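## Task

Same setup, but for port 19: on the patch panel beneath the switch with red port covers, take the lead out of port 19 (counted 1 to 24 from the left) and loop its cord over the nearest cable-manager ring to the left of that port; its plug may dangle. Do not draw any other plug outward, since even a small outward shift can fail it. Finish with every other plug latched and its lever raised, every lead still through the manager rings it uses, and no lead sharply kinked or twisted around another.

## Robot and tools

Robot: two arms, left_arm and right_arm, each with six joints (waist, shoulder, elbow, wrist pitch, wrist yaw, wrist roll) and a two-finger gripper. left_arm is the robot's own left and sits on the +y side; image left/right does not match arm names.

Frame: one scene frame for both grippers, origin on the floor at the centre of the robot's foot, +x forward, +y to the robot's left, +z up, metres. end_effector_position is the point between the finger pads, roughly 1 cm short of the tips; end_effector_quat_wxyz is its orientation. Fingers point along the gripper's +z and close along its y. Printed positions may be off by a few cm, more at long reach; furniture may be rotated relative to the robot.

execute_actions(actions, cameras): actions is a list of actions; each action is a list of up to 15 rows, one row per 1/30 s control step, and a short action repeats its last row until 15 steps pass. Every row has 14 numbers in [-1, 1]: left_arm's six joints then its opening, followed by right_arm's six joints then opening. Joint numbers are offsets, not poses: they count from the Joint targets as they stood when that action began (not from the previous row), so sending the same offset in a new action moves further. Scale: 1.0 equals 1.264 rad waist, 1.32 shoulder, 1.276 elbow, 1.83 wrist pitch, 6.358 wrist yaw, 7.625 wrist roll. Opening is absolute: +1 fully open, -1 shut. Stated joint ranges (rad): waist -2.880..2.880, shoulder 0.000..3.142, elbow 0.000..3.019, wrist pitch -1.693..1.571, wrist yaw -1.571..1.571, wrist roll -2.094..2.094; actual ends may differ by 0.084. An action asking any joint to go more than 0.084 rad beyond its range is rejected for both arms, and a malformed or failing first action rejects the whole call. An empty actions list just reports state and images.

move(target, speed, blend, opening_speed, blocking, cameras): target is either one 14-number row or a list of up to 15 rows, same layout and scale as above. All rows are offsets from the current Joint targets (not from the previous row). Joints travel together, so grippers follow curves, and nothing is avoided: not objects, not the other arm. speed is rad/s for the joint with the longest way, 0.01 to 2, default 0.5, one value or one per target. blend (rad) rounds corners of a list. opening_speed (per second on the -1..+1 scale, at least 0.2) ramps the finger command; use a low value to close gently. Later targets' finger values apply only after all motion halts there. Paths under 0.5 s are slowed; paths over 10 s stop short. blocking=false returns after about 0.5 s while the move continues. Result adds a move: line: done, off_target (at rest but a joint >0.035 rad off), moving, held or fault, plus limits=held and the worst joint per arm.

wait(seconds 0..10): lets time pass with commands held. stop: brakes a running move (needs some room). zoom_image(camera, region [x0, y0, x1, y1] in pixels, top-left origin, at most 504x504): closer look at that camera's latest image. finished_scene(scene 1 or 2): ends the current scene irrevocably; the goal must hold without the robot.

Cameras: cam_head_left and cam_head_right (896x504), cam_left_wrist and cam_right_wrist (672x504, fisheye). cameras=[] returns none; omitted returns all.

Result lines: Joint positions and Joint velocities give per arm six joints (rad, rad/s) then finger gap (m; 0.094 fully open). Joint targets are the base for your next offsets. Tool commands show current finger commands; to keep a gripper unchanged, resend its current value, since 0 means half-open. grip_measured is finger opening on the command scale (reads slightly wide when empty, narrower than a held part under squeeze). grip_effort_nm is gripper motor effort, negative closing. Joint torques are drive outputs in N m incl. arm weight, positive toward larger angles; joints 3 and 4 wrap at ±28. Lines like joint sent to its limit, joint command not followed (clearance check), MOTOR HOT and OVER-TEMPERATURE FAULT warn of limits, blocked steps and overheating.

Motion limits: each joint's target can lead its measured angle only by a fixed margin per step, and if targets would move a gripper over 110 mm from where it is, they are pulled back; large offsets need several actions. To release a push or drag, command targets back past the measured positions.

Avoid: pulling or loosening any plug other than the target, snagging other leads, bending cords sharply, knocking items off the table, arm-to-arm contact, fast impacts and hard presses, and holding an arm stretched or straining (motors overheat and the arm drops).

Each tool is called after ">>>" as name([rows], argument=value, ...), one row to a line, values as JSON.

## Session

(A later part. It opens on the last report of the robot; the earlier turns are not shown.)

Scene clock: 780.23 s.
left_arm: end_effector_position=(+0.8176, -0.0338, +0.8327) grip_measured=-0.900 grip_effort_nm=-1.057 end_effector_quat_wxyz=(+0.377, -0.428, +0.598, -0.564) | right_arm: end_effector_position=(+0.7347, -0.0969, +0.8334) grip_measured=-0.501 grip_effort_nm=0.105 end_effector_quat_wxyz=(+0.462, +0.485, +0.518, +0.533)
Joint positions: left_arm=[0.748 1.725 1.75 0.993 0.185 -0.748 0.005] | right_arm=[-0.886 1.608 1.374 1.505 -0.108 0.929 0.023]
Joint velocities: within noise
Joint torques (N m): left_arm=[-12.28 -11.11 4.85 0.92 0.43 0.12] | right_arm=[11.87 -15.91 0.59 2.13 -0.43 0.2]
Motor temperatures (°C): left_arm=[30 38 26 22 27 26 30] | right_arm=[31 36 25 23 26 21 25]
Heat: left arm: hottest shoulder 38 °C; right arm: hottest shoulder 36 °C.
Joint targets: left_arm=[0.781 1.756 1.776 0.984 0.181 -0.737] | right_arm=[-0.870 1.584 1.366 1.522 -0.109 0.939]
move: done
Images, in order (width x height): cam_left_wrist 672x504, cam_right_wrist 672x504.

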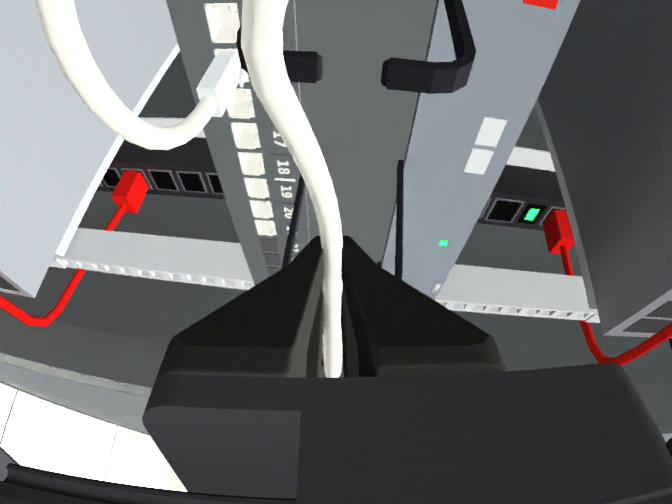

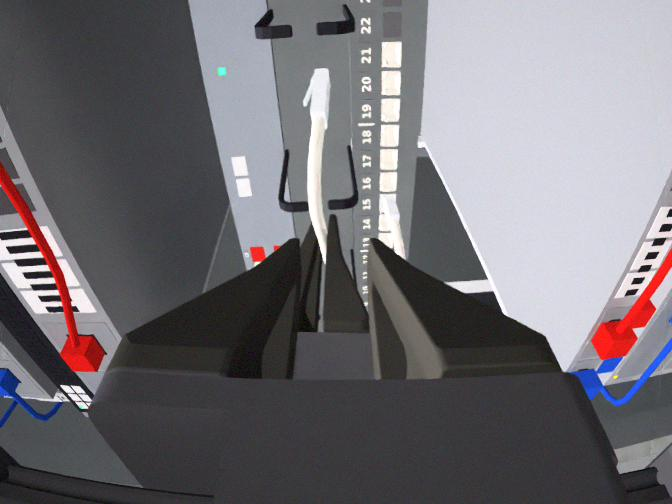

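>>> move(target=[0.0071,0.0086,0.0634,-0.038,0,0,-0.97,0,0,0,0,0,0,-0.5], speed=0.1, cameras=["cam_left_wrist", "cam_right_wrist"])

>>> zoom_image(camera="cam_right_wrist", region=[240, 60, 440, 320])

Scene clock: 793.47 s.
left_arm: end_effector_position=(+0.8393, -0.0313, +0.8293) grip_measured=-0.900 grip_effort_nm=-1.057 end_effector_quat_wxyz=(+0.375, -0.427, +0.602, -0.561) | right_arm: end_effector_position=(+0.7347, -0.0969, +0.8334) grip_measured=-0.501 grip_effort_nm=0.105 end_effector_quat_wxyz=(+0.462, +0.485, +0.518, +0.533)
Joint positions: left_arm=[0.754 1.739 1.826 0.922 0.185 -0.748 0.005] | right_arm=[-0.886 1.608 1.374 1.505 -0.108 0.929 0.023]
Joint velocities: within noise
Joint torques (N m): left_arm=[-12.28 -12.04 5.59 1.02 0.4 0.13] | right_arm=[11.87 -16.03 0.57 2.14 -0.43 0.2]
Motor temperatures (°C): left_arm=[30 38 26 22 27 26 30] | right_arm=[31 36 25 23 26 21 25]
Heat: left arm: hottest shoulder 38 °C; right arm: hottest shoulder 36 °C.
Joint targets: left_arm=[0.789 1.768 1.857 0.914 0.181 -0.737] | right_arm=[-0.870 1.584 1.366 1.522 -0.109 0.939]
move: off_target (left_arm); left_arm: the waist is farthest, 0.036 rad from its target
Images, in order (width x height): cam_left_wrist 672x504, cam_right_wrist 672x504.

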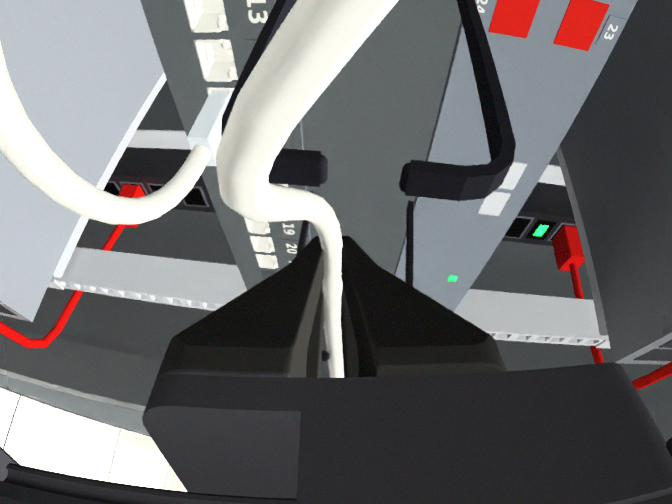

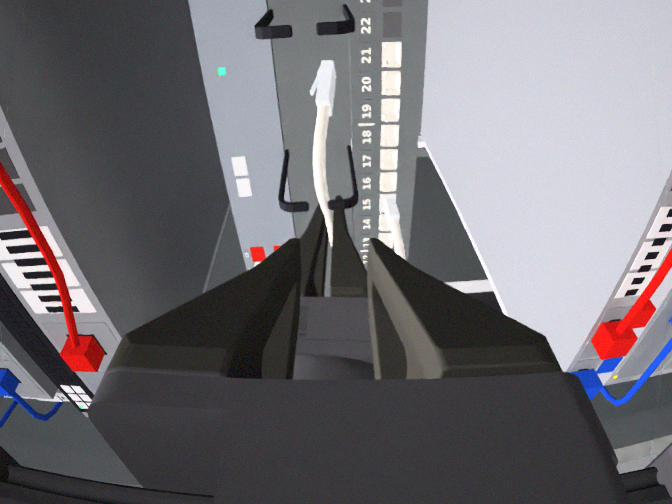

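Scaled by 1.938 from the camera's 672x504 image, which has a finer 960x720 frame.

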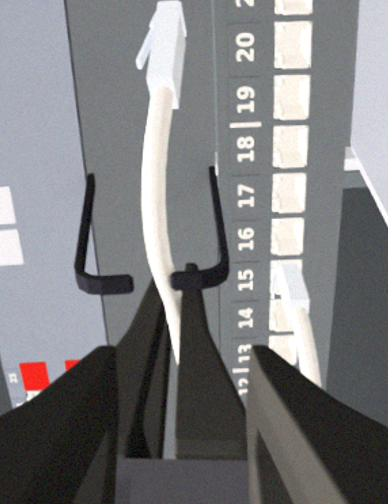

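>>> zoom_image(camera="cam_right_wrist", region=[280, 140, 370, 250])

>>> zoom_image(camera="cam_left_wrist", region=[180, 0, 440, 300])

Scaled by 4.582 from the camera's 672x504 image, which has a finer 960x720 frame.

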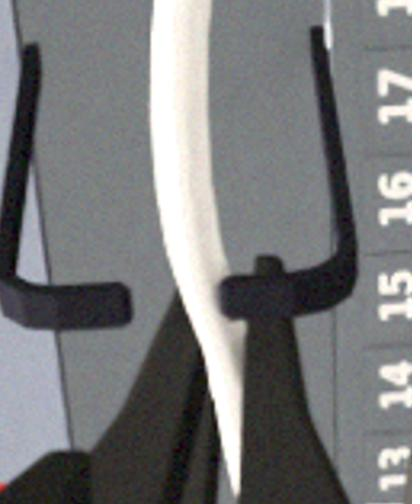

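Scaled by 1.680 from the camera's 672x504 image, which has a finer 960x720 frame.

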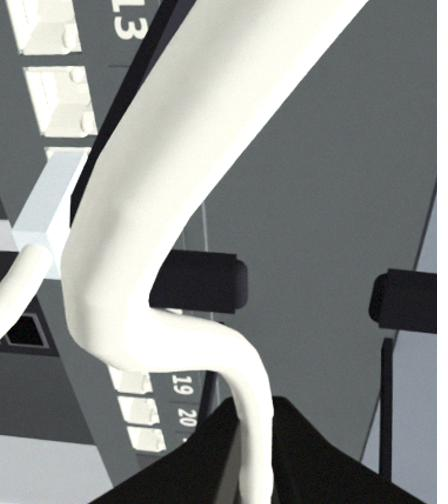

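>>> move(target=[0.0127,0.0167,0.0321,-0.0104,0,0,-0.97,0,0,0,0,0,0,-0.5], speed=0.1, cameras=["cam_right_wrist"])

>>> zoom_image(camera="cam_right_wrist", region=[280, 140, 370, 250])

Scene clock: 817.37 s.
left_arm: end_effector_position=(+0.8484, -0.0258, +0.8179) grip_measured=-0.900 grip_effort_nm=-1.057 end_effector_quat_wxyz=(+0.381, -0.425, +0.605, -0.555) | right_arm: end_effector_position=(+0.7347, -0.0969, +0.8334) grip_measured=-0.501 grip_effort_nm=0.110 end_effector_quat_wxyz=(+0.462, +0.485, +0.518, +0.533)
Joint positions: left_arm=[0.772 1.761 1.875 0.903 0.185 -0.748 0.005] | right_arm=[-0.886 1.608 1.374 1.505 -0.108 0.929 0.023]
Joint velocities: within noise
Joint torques (N m): left_arm=[-12.57 -12.51 5.23 1.05 0.4 0.12] | right_arm=[11.93 -16.21 0.61 2.24 -0.42 0.2]
Motor temperatures (°C): left_arm=[29 36 26 22 27 26 31] | right_arm=[31 36 25 23 26 21 25]
Heat: left arm: hottest shoulder 36 °C; right arm: hottest shoulder 36 °C.
Joint targets: left_arm=[0.805 1.790 1.899 0.895 0.181 -0.737] | right_arm=[-0.870 1.584 1.366 1.522 -0.109 0.939]
move: done
Images, in order (width x height): cam_right_wrist 672x504.

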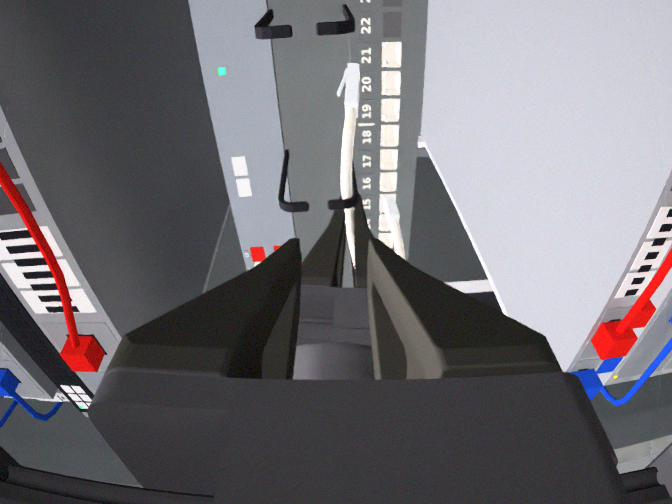

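Scaled by 4.582 from the camera's 672x504 image, which has a finer 960x720 frame.

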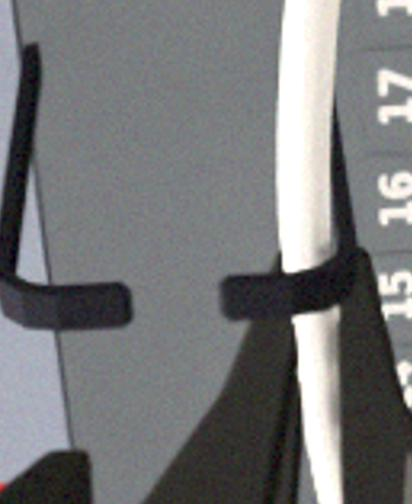

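>>> move([
  [0,0,0,0,0,0,-0.55,0,0,0,0,0,0,-0.5],
  [-0.0127,-0.0682,-0.25,0.1448,0,0,-0.55,0,0,0,0,0,0,-0.5],
], speed=0.15, opening_speed=0.25)

>>> zoom_image(camera="cam_right_wrist", region=[260, 60, 440, 300])

>>> zoom_image(camera="cam_head_left", region=[390, 200, 640, 320])

Scene clock: 838.77 s.
left_arm: end_effector_position=(+0.7618, -0.0267, +0.8176) grip_measured=-0.552 grip_effort_nm=0.046 end_effector_quat_wxyz=(+0.384, -0.425, +0.603, -0.555) | right_arm: end_effector_position=(+0.7347, -0.0969, +0.8334) grip_measured=-0.501 grip_effort_nm=0.105 end_effector_quat_wxyz=(+0.462, +0.485, +0.518, +0.533)
Joint positions: left_arm=[0.772 1.713 1.587 1.148 0.185 -0.748 0.021] | right_arm=[-0.886 1.608 1.374 1.505 -0.108 0.929 0.023]
Joint velocities: within noise
Joint torques (N m): left_arm=[-13.33 -13.86 1.48 1.8 0.39 0.11] | right_arm=[11.93 -15.85 0.49 2.15 -0.42 0.19]
Motor temperatures (°C): left_arm=[29 36 27 22 27 26 31] | right_arm=[31 36 25 23 26 21 24]
Heat: left arm: hottest shoulder 36 °C; right arm: hottest shoulder 36 °C.
Joint targets: left_arm=[0.789 1.700 1.580 1.160 0.181 -0.737] | right_arm=[-0.870 1.584 1.366 1.522 -0.109 0.939]
move: done

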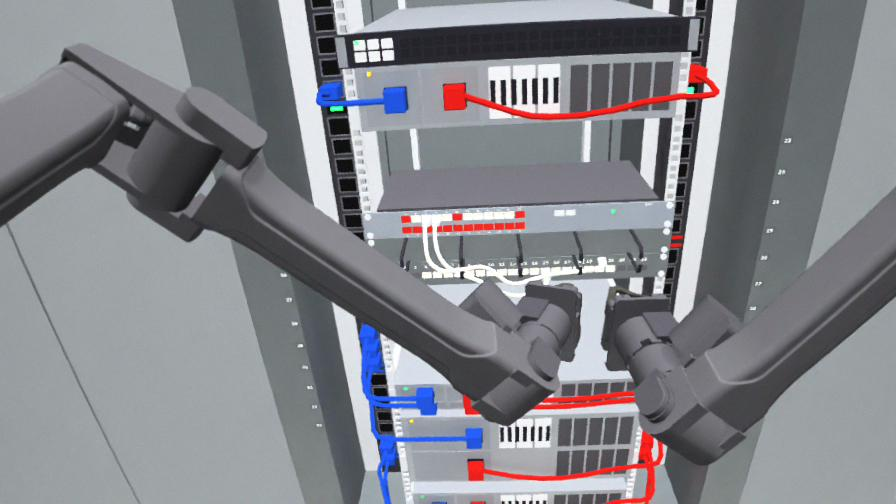

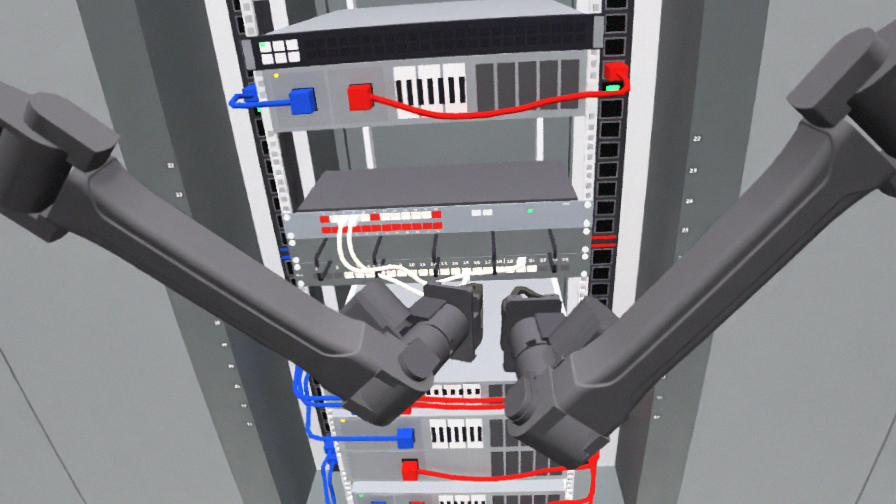

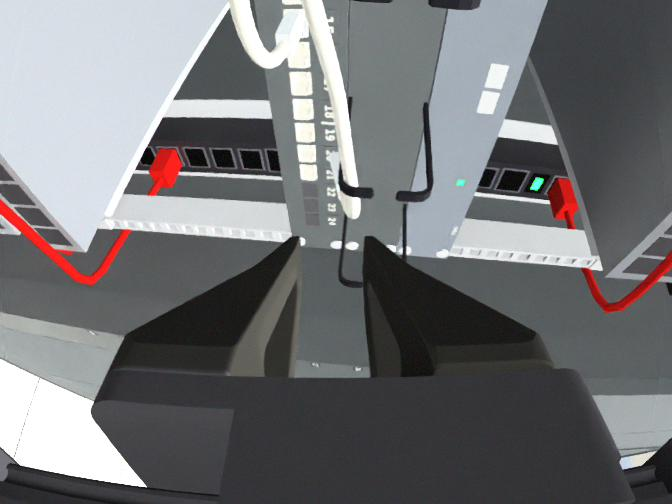

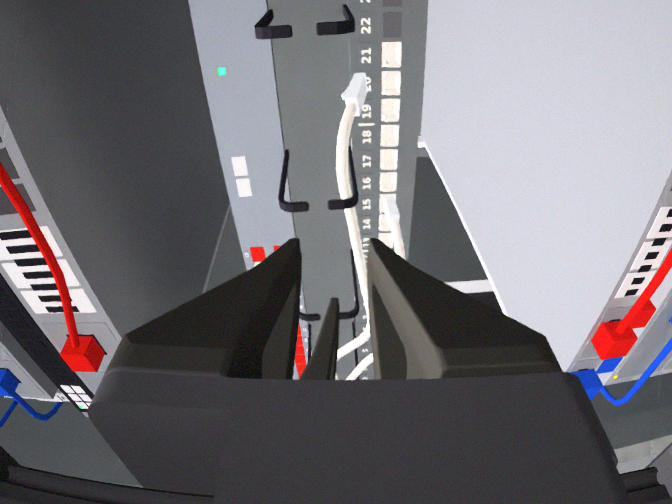

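Scaled by 2.100 from the camera's 672x504 image, which has a finer 960x720 frame.

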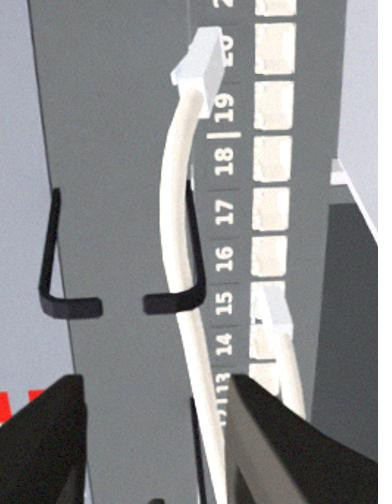

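Scaled by 2.016 from the camera's 896x504 image, which has a finer 1280x720 frame.

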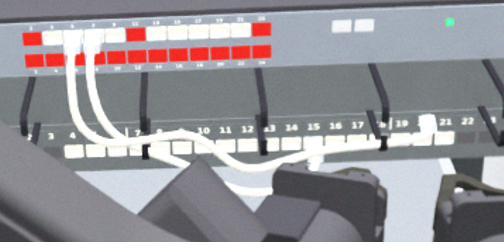

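>>> move(target=[0.10,0,-0.14,0.10,0,0,-0.55,-0.06,0.03,-0.10,0.02,0,0,-0.5], speed=0.4)

>>> zoom_image(camera="cam_head_left", region=[390, 200, 520, 310])

>>> zoom_image(camera="cam_head_left", region=[500, 220, 630, 310])

>>> zoom_image(camera="cam_head_right", region=[310, 200, 440, 310])

Scene clock: 850.13 s.
left_arm: end_effector_position=(+0.6965, +0.0310, +0.7666) grip_measured=-0.552 grip_effort_nm=0.051 end_effector_quat_wxyz=(+0.412, -0.413, +0.632, -0.510) | right_arm: end_effector_position=(+0.6830, -0.1037, +0.8041) grip_measured=-0.501 grip_effort_nm=0.105 end_effector_quat_wxyz=(+0.438, +0.484, +0.558, +0.513)
Joint positions: left_arm=[0.894 1.705 1.406 1.33 0.185 -0.748 0.021] | right_arm=[-0.931 1.606 1.245 1.541 -0.108 0.929 0.023]
Joint velocities: within noise
Joint torques (N m): left_arm=[-10.87 -13.16 0.49 1.99 0.34 0.12] | right_arm=[8.82 -11.99 -0.36 2.21 -0.42 0.2]
Motor temperatures (°C): left_arm=[29 38 27 22 27 26 30] | right_arm=[31 36 25 23 26 21 24]
Heat: left arm: hottest shoulder 38 °C; right arm: hottest shoulder 36 °C.
Joint targets: left_arm=[0.916 1.700 1.401 1.343 0.181 -0.737] | right_arm=[-0.946 1.623 1.238 1.559 -0.109 0.939]
move: done

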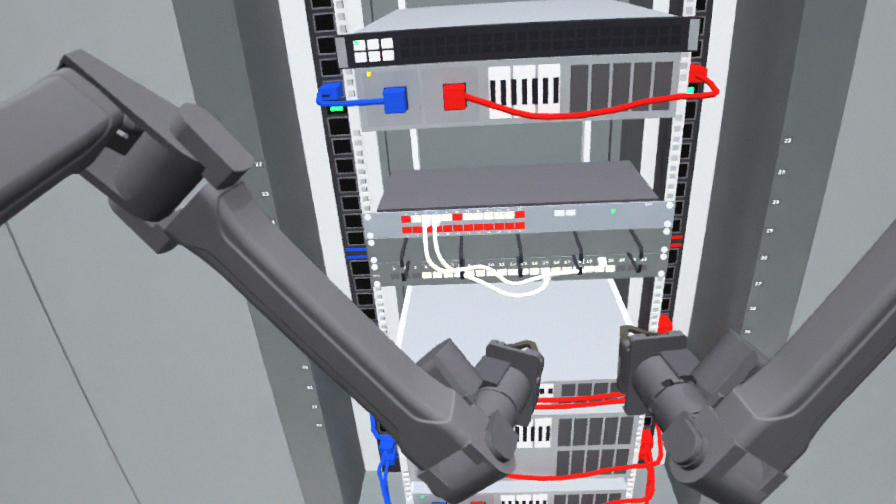

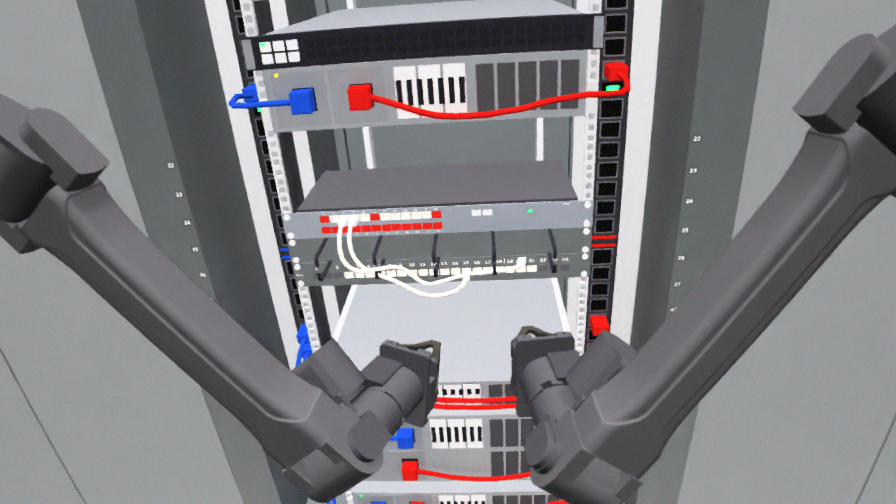

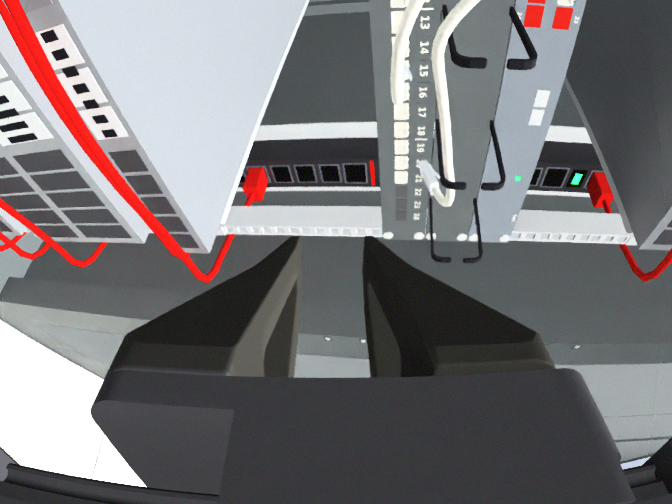

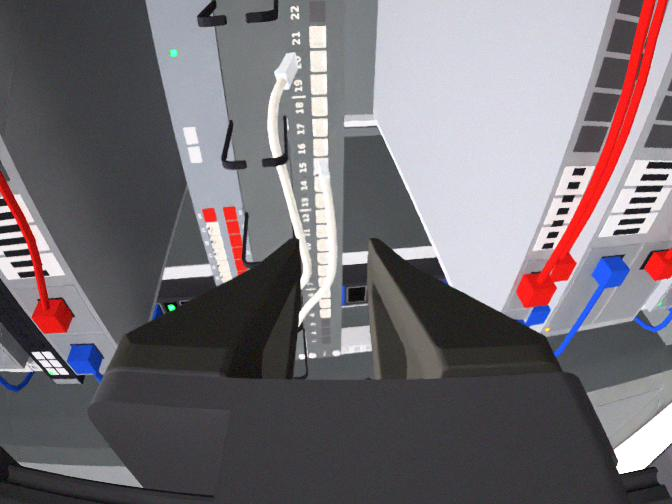

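Scaled by 3.877 from the camera's 896x504 image, which has a finer 1280x720 frame.

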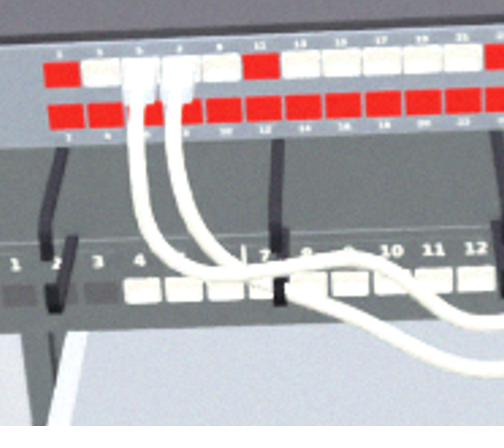

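Scaled by 3.877 from the camera's 896x504 image, which has a finer 1280x720 frame.

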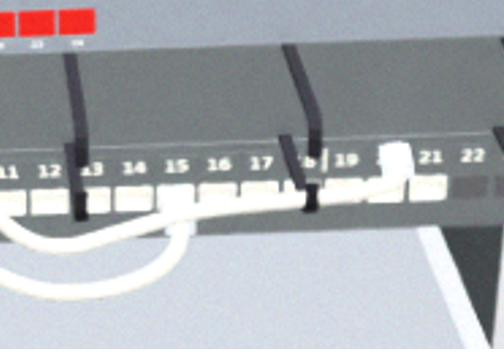

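Scaled by 3.877 from the camera's 896x504 image, which has a finer 1280x720 frame.

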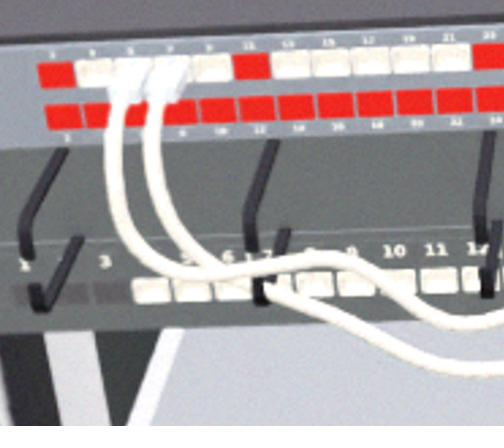

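>>> move(target=[-0.0459,-0.1712,-0.0878,-0.0497,-0.0225,0.1895,-0.55,0,0,0,0,0,0,-0.5], speed=0.4, cameras=["cam_left_wrist"])

>>> zoom_image(camera="cam_left_wrist", region=[160, 60, 380, 240])

>>> zoom_image(camera="cam_left_wrist", region=[380, 60, 640, 240])

Scene clock: 876.10 s.
left_arm: end_effector_position=(+0.7405, +0.0996, +0.8300) grip_measured=-0.551 grip_effort_nm=0.046 end_effector_quat_wxyz=(+0.631, +0.064, +0.771, -0.065) | right_arm: end_effector_position=(+0.6830, -0.1037, +0.8041) grip_measured=-0.501 grip_effort_nm=0.110 end_effector_quat_wxyz=(+0.438, +0.484, +0.558, +0.513)
Joint positions: left_arm=[0.875 1.485 1.296 1.261 0.043 0.695 0.021] | right_arm=[-0.931 1.606 1.245 1.541 -0.108 0.929 0.023]
Joint velocities: within noise
Joint torques (N m): left_arm=[-12.16 -14.15 1.14 1.03 0.31 0.05] | right_arm=[8.94 -11.75 -0.38 2.18 -0.4 0.19]
Motor temperatures (°C): left_arm=[29 37 26 22 27 26 29] | right_arm=[31 35 25 23 26 21 24]
Heat: left arm: hottest shoulder 37 °C; right arm: hottest shoulder 35 °C.
Joint targets: left_arm=[0.858 1.474 1.289 1.252 0.038 0.708] | right_arm=[-0.946 1.623 1.238 1.558 -0.109 0.939]
move: done
Images, in order (width x height): cam_left_wrist 672x504.

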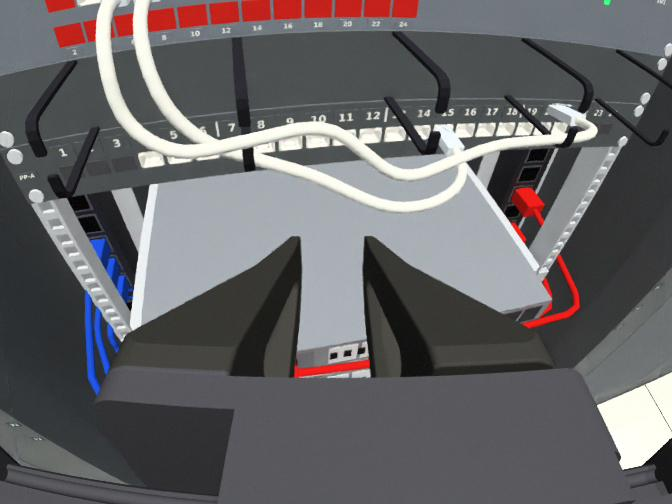

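Scaled by 2.291 from the camera's 672x504 image, which has a finer 960x720 frame.

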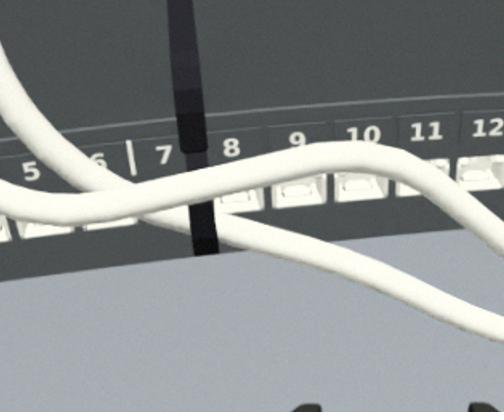

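Scaled by 1.938 from the camera's 672x504 image, which has a finer 960x720 frame.

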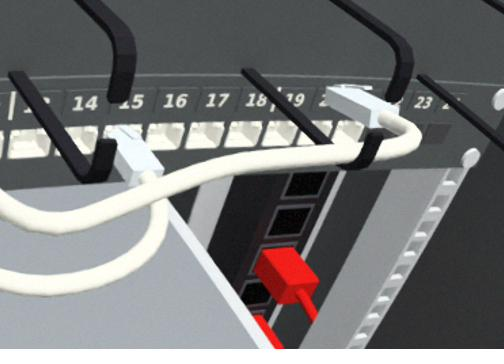

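>>> zoom_image(camera="cam_left_wrist", region=[200, 110, 300, 180])

>>> zoom_image(camera="cam_left_wrist", region=[530, 90, 620, 160])

Scaled by 5.040 from the camera's 672x504 image, which has a finer 960x720 frame.

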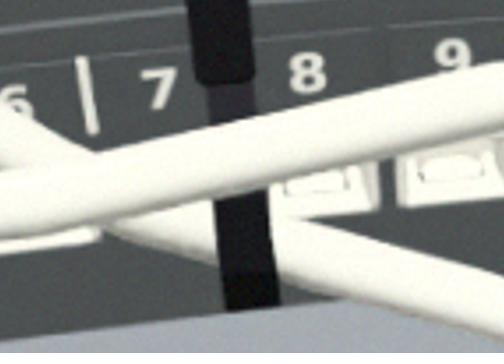

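Scaled by 5.600 from the camera's 672x504 image, which has a finer 960x720 frame.

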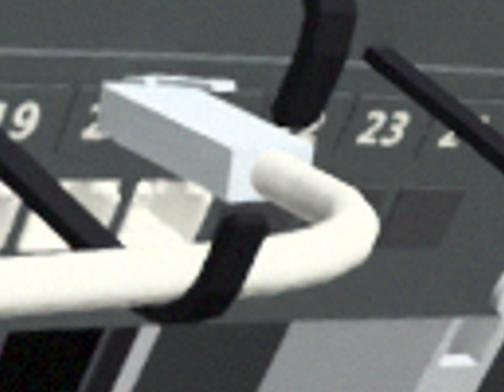

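>>> move([
  [0,0,0,0,0.0018,-0.2062,-0.5,0,0,0,0,0,0,-0.5],
  [-0.0079,-0.0227,0.0697,-0.0667,0.0018,-0.2062,-0.5,0,0,0,0,0,0,-0.5],
], speed=[0.8,0.3], cameras=["cam_left_wrist"])

>>> zoom_image(camera="cam_left_wrist", region=[220, 40, 440, 300])

Scene clock: 957.97 s.
left_arm: end_effector_position=(+0.7793, +0.1060, +0.8462) grip_measured=-0.502 grip_effort_nm=0.051 end_effector_quat_wxyz=(+0.399, -0.492, +0.597, -0.491) | right_arm: end_effector_position=(+0.6830, -0.1037, +0.8041) grip_measured=-0.501 grip_effort_nm=0.105 end_effector_quat_wxyz=(+0.438, +0.484, +0.558, +0.513)
Joint positions: left_arm=[0.864 1.446 1.366 1.139 0.047 -0.851 0.023] | right_arm=[-0.931 1.606 1.245 1.541 -0.108 0.929 0.023]
Joint velocities: within noise
Joint torques (N m): left_arm=[-11.87 -14.27 3.22 1.11 0.57 -0.1] | right_arm=[8.7 -11.93 -0.32 2.17 -0.39 0.19]
Motor temperatures (°C): left_arm=[29 37 25 22 26 26 28] | right_arm=[30 34 25 23 26 21 24]
Heat: left arm: hottest shoulder 37 °C; right arm: hottest shoulder 34 °C.
Joint targets: left_arm=[0.848 1.444 1.378 1.130 0.050 -0.864] | right_arm=[-0.946 1.623 1.238 1.558 -0.109 0.939]
move: done
Images, in order (width x height): cam_left_wrist 672x504.

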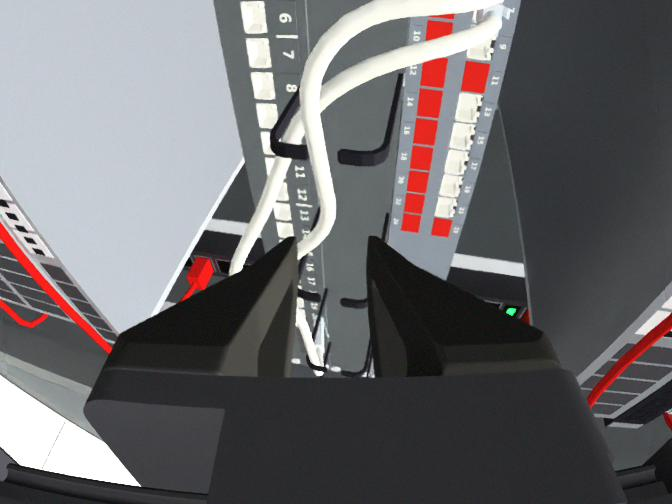

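Scaled by 1.938 from the camera's 672x504 image, which has a finer 960x720 frame.

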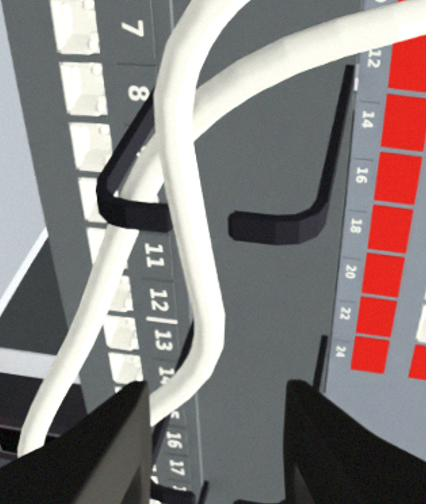

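>>> move([
  [0,0.0485,0.0878,-0.0393,0,0,-0.5,0,0,0,0,0,0,-0.5],
  [0,0.0485,0.0878,-0.0393,0,0,-0.97,0,0,0,0,0,0,-0.5],
], speed=0.15, opening_speed=0.4, cameras=["cam_left_wrist"])

>>> zoom_image(camera="cam_left_wrist", region=[220, 60, 440, 320])

Scene clock: 981.47 s.
left_arm: end_effector_position=(+0.8089, +0.1021, +0.8415) grip_measured=-0.916 grip_effort_nm=-1.013 end_effector_quat_wxyz=(+0.398, -0.493, +0.597, -0.493) | right_arm: end_effector_position=(+0.6830, -0.1037, +0.8041) grip_measured=-0.501 grip_effort_nm=0.105 end_effector_quat_wxyz=(+0.438, +0.484, +0.558, +0.513)
Joint positions: left_arm=[0.863 1.475 1.47 1.065 0.048 -0.853 0.004] | right_arm=[-0.931 1.606 1.245 1.541 -0.108 0.929 0.023]
Joint velocities: within noise
Joint torques (N m): left_arm=[-12.28 -12.28 4.34 1.13 0.53 -0.08] | right_arm=[8.76 -11.81 -0.27 2.22 -0.41 0.2]
Motor temperatures (°C): left_arm=[29 39 25 22 27 26 28] | right_arm=[30 34 24 23 26 21 24]
Heat: left arm: hottest shoulder 39 °C; right arm: hottest shoulder 34 °C.
Joint targets: left_arm=[0.848 1.508 1.490 1.058 0.050 -0.864] | right_arm=[-0.946 1.623 1.238 1.558 -0.109 0.939]
move: done
Images, in order (width x height): cam_left_wrist 672x504.

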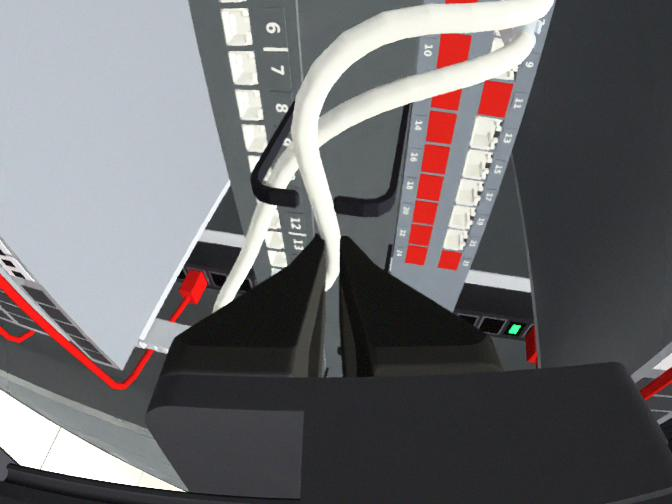

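Scaled by 1.938 from the camera's 672x504 image, which has a finer 960x720 frame.

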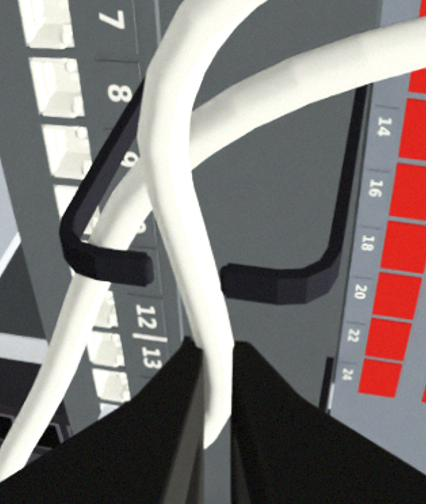

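>>> move([
  [0.0364,0.0197,0.0745,-0.0333,0,0,-0.97,0,0,0,0,0,0,-0.5],
  [0.0609,0.0568,0.1364,-0.0492,0,0,-0.97,0,0,0,0,0,0,-0.5],
], speed=0.15, blend=0.01, cameras=["cam_left_wrist"])

>>> zoom_image(camera="cam_left_wrist", region=[240, 60, 460, 320])

Scene clock: 1001.60 s.
left_arm: end_effector_position=(+0.8388, +0.0923, +0.8250) grip_measured=-0.920 grip_effort_nm=-1.057 end_effector_quat_wxyz=(+0.399, -0.488, +0.598, -0.495) | right_arm: end_effector_position=(+0.6830, -0.1037, +0.8041) grip_measured=-0.501 grip_effort_nm=0.105 end_effector_quat_wxyz=(+0.438, +0.484, +0.558, +0.513)
Joint positions: left_arm=[0.871 1.543 1.612 0.99 0.061 -0.854 0.004] | right_arm=[-0.931 1.606 1.245 1.541 -0.108 0.929 0.023]
Joint velocities: within noise
Joint torques (N m): left_arm=[-6.89 -12.69 7.19 0.51 0.01 -0.07] | right_arm=[9.05 -11.81 -0.35 2.18 -0.39 0.2]
Motor temperatures (°C): left_arm=[29 38 26 22 27 26 30] | right_arm=[30 34 24 23 26 21 24]
Heat: left arm: hottest shoulder 38 °C; right arm: hottest shoulder 34 °C.
Joint targets: left_arm=[0.925 1.583 1.664 0.968 0.050 -0.865] | right_arm=[-0.946 1.623 1.238 1.558 -0.109 0.939]
move: off_target (left_arm); left_arm: the waist is farthest, 0.054 rad from its target
Images, in order (width x height): cam_left_wrist 672x504.

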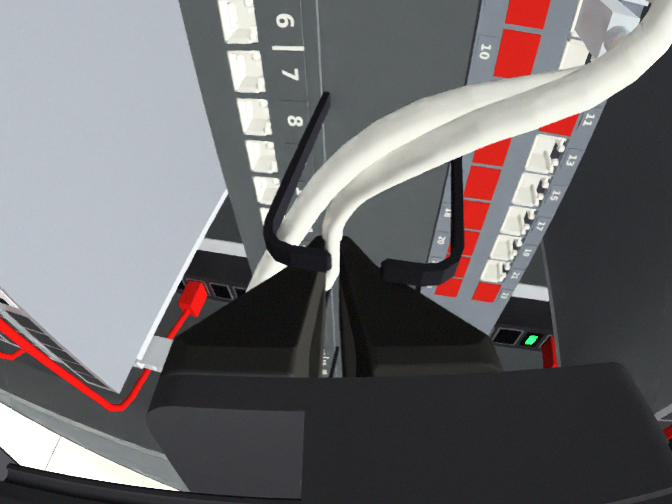

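Scaled by 1.938 from the camera's 672x504 image, which has a finer 960x720 frame.

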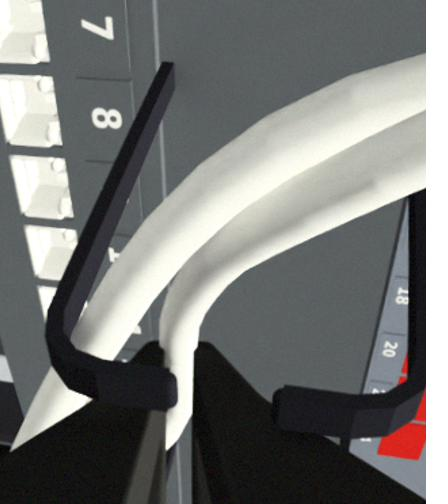

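>>> move(target=[0,0,0,0,0,0,-0.97,0.0498,0,0.2045,-0.0973,0,0,-0.3], speed=0.25, cameras=["cam_right_wrist"])

>>> zoom_image(camera="cam_right_wrist", region=[240, 60, 420, 280])

Scene clock: 1025.07 s.
left_arm: end_effector_position=(+0.8389, +0.0922, +0.8251) grip_measured=-0.920 grip_effort_nm=-1.057 end_effector_quat_wxyz=(+0.399, -0.487, +0.598, -0.495) | right_arm: end_effector_position=(+0.7762, -0.1057, +0.8273) grip_measured=-0.301 grip_effort_nm=0.110 end_effector_quat_wxyz=(+0.464, +0.483, +0.523, +0.527)
Joint positions: left_arm=[0.871 1.543 1.612 0.99 0.062 -0.854 0.004] | right_arm=[-0.903 1.608 1.484 1.391 -0.108 0.929 0.033]
Joint velocities: within noise
Joint torques (N m): left_arm=[-6.83 -12.86 7.19 0.55 0 -0.08] | right_arm=[12.28 -13.74 3.15 0.96 -0.43 0.21]
Motor temperatures (°C): left_arm=[28 38 28 22 26 26 30] | right_arm=[30 34 24 23 26 21 24]
Heat: left arm: hottest shoulder 38 °C; right arm: hottest shoulder 34 °C.
Joint targets: left_arm=[0.925 1.583 1.664 0.968 0.050 -0.865] | right_arm=[-0.883 1.623 1.499 1.381 -0.109 0.939]
move: off_target (left_arm); left_arm: the waist is farthest, 0.054 rad from its target
Images, in order (width x height): cam_right_wrist 672x504.

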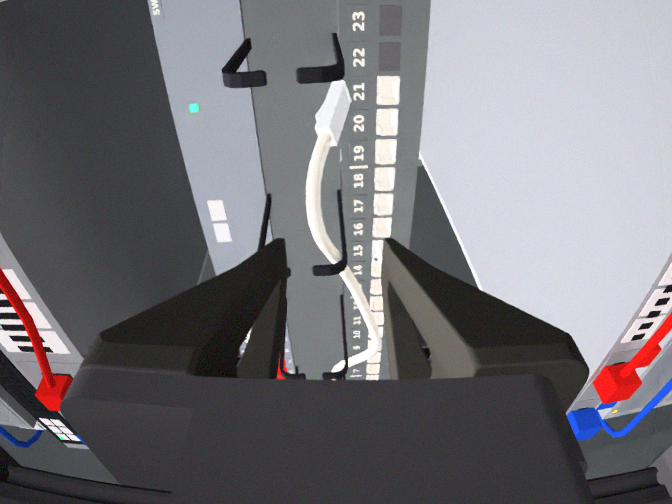

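Scaled by 2.291 from the camera's 672x504 image, which has a finer 960x720 frame.

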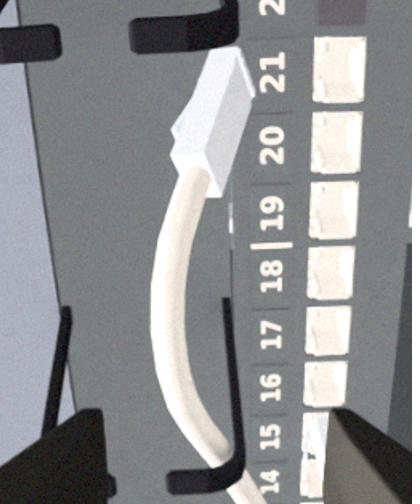

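>>> move([
  [0,0,0,0,0,0,-0.97,0.004,-0.0005,0.0595,-0.0421,0,0,-0.3],
  [0,0,0,0,0,0,-0.97,0.004,-0.0005,0.0595,-0.0421,0,0,-0.97],
], speed=0.15, opening_speed=0.4, cameras=["cam_right_wrist"])

Scene clock: 1046.40 s.
left_arm: end_effector_position=(+0.8389, +0.0922, +0.8251) grip_measured=-0.920 grip_effort_nm=-1.062 end_effector_quat_wxyz=(+0.399, -0.487, +0.598, -0.495) | right_arm: end_effector_position=(+0.8030, -0.1064, +0.8296) grip_measured=-0.967 grip_effort_nm=-0.085 end_effector_quat_wxyz=(+0.461, +0.484, +0.525, +0.528)
Joint positions: left_arm=[0.871 1.543 1.612 0.99 0.062 -0.854 0.004] | right_arm=[-0.9 1.608 1.555 1.313 -0.108 0.929 0.002]
Joint velocities: within noise
Joint torques (N m): left_arm=[-6.95 -12.69 7.17 0.57 0.02 -0.07] | right_arm=[12.51 -14.39 4.12 1.01 -0.41 0.19]
Motor temperatures (°C): left_arm=[28 38 29 22 26 26 31] | right_arm=[30 35 25 23 26 21 23]
Heat: left arm: hottest shoulder 38 °C; right arm: hottest shoulder 35 °C.
Joint targets: left_arm=[0.925 1.583 1.664 0.968 0.050 -0.865] | right_arm=[-0.877 1.622 1.575 1.304 -0.109 0.939]
move: off_target (left_arm); left_arm: the waist is farthest, 0.054 rad from its target
Images, in order (width x height): cam_right_wrist 672x504.

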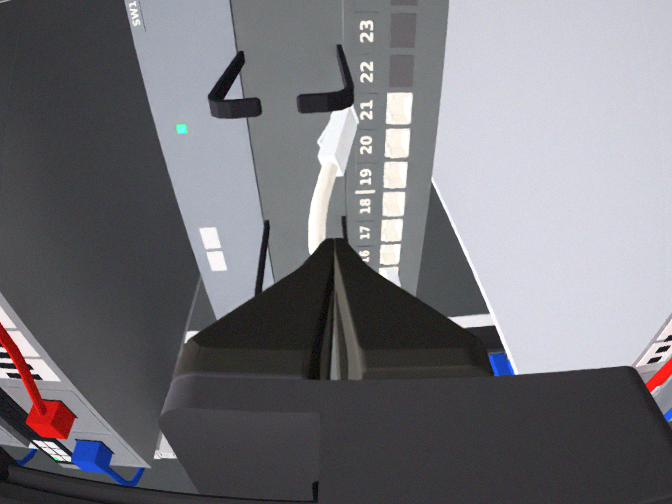

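>>> move([
  [0,0,0,0,0,0,-0.97,0,0,0,0,0,0,-0.2],
  [0,0,0,0,0,0,-0.97,0.0055,-0.006,0.0212,-0.0187,0,0,-0.2],
], speed=0.15, opening_speed=0.5, cameras=["cam_right_wrist"])

Scene clock: 1059.03 s.
left_arm: end_effector_position=(+0.8389, +0.0922, +0.8251) grip_measured=-0.920 grip_effort_nm=-1.062 end_effector_quat_wxyz=(+0.399, -0.487, +0.598, -0.495) | right_arm: end_effector_position=(+0.8123, -0.1035, +0.8316) grip_measured=-0.201 grip_effort_nm=0.110 end_effector_quat_wxyz=(+0.456, +0.485, +0.526, +0.530)
Joint positions: left_arm=[0.871 1.543 1.612 0.99 0.062 -0.854 0.004] | right_arm=[-0.893 1.608 1.58 1.279 -0.108 0.929 0.038]
Joint velocities: within noise
Joint torques (N m): left_arm=[-6.89 -12.57 7.19 0.61 0.02 -0.07] | right_arm=[12.92 -15.56 4.48 1.01 -0.44 0.19]
Motor temperatures (°C): left_arm=[28 38 30 22 26 26 31] | right_arm=[31 36 25 23 26 21 23]
Heat: left arm: hottest shoulder 38 °C; right arm: hottest shoulder 36 °C.
Joint targets: left_arm=[0.925 1.583 1.664 0.968 0.050 -0.865] | right_arm=[-0.871 1.614 1.602 1.269 -0.109 0.939]
move: off_target (left_arm); left_arm: the waist is farthest, 0.054 rad from its target
Images, in order (width x height): cam_right_wrist 672x504.

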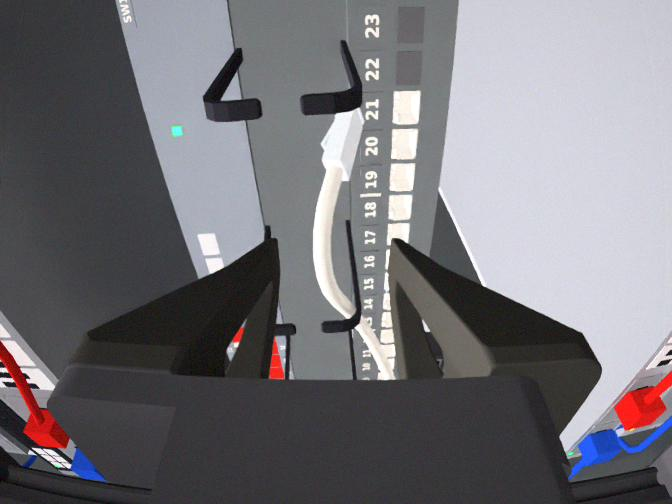

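>>> move([
  [0,0,0,0,0,0,-0.97,-0.001,-0.001,0.0415,-0.0295,0,0,-0.3],
  [0,0,0,0,0,0,-0.97,-0.001,-0.001,0.0415,-0.0295,0,0,-0.97],
], speed=0.15, opening_speed=0.5, cameras=["cam_right_wrist"])

Scene clock: 1083.57 s.
left_arm: end_effector_position=(+0.8389, +0.0922, +0.8251) grip_measured=-0.921 grip_effort_nm=-1.057 end_effector_quat_wxyz=(+0.399, -0.487, +0.598, -0.495) | right_arm: end_effector_position=(+0.8314, -0.1063, +0.8341) grip_measured=-0.890 grip_effort_nm=-0.955 end_effector_quat_wxyz=(+0.455, +0.485, +0.527, +0.530)
Joint positions: left_arm=[0.871 1.543 1.612 0.99 0.062 -0.854 0.004] | right_arm=[-0.893 1.608 1.631 1.225 -0.108 0.929 0.005]
Joint velocities: within noise
Joint torques (N m): left_arm=[-7 -12.63 7.21 0.57 0 -0.08] | right_arm=[12.57 -15.79 4.96 0.98 -0.44 0.2]
Motor temperatures (°C): left_arm=[28 38 31 22 26 26 31] | right_arm=[31 36 26 23 26 21 23]
Heat: left arm: hottest shoulder 38 °C; right arm: hottest shoulder 36 °C.
Joint targets: left_arm=[0.925 1.583 1.664 0.968 0.050 -0.865] | right_arm=[-0.872 1.613 1.655 1.215 -0.109 0.939]
move: off_target (left_arm); left_arm: the waist is farthest, 0.054 rad from its target
Images, in order (width x height): cam_right_wrist 672x504.

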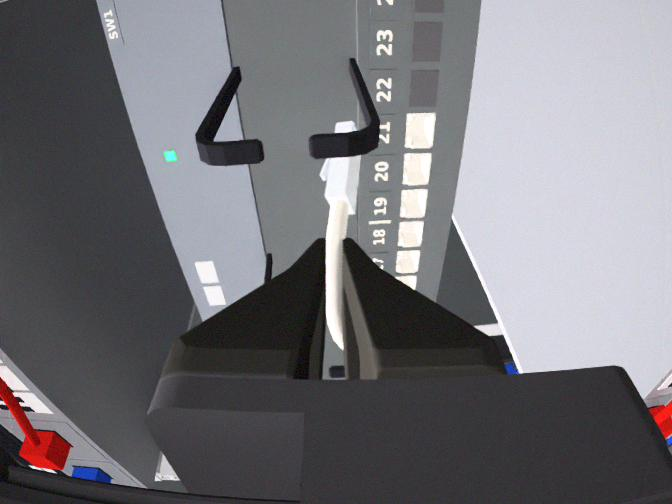

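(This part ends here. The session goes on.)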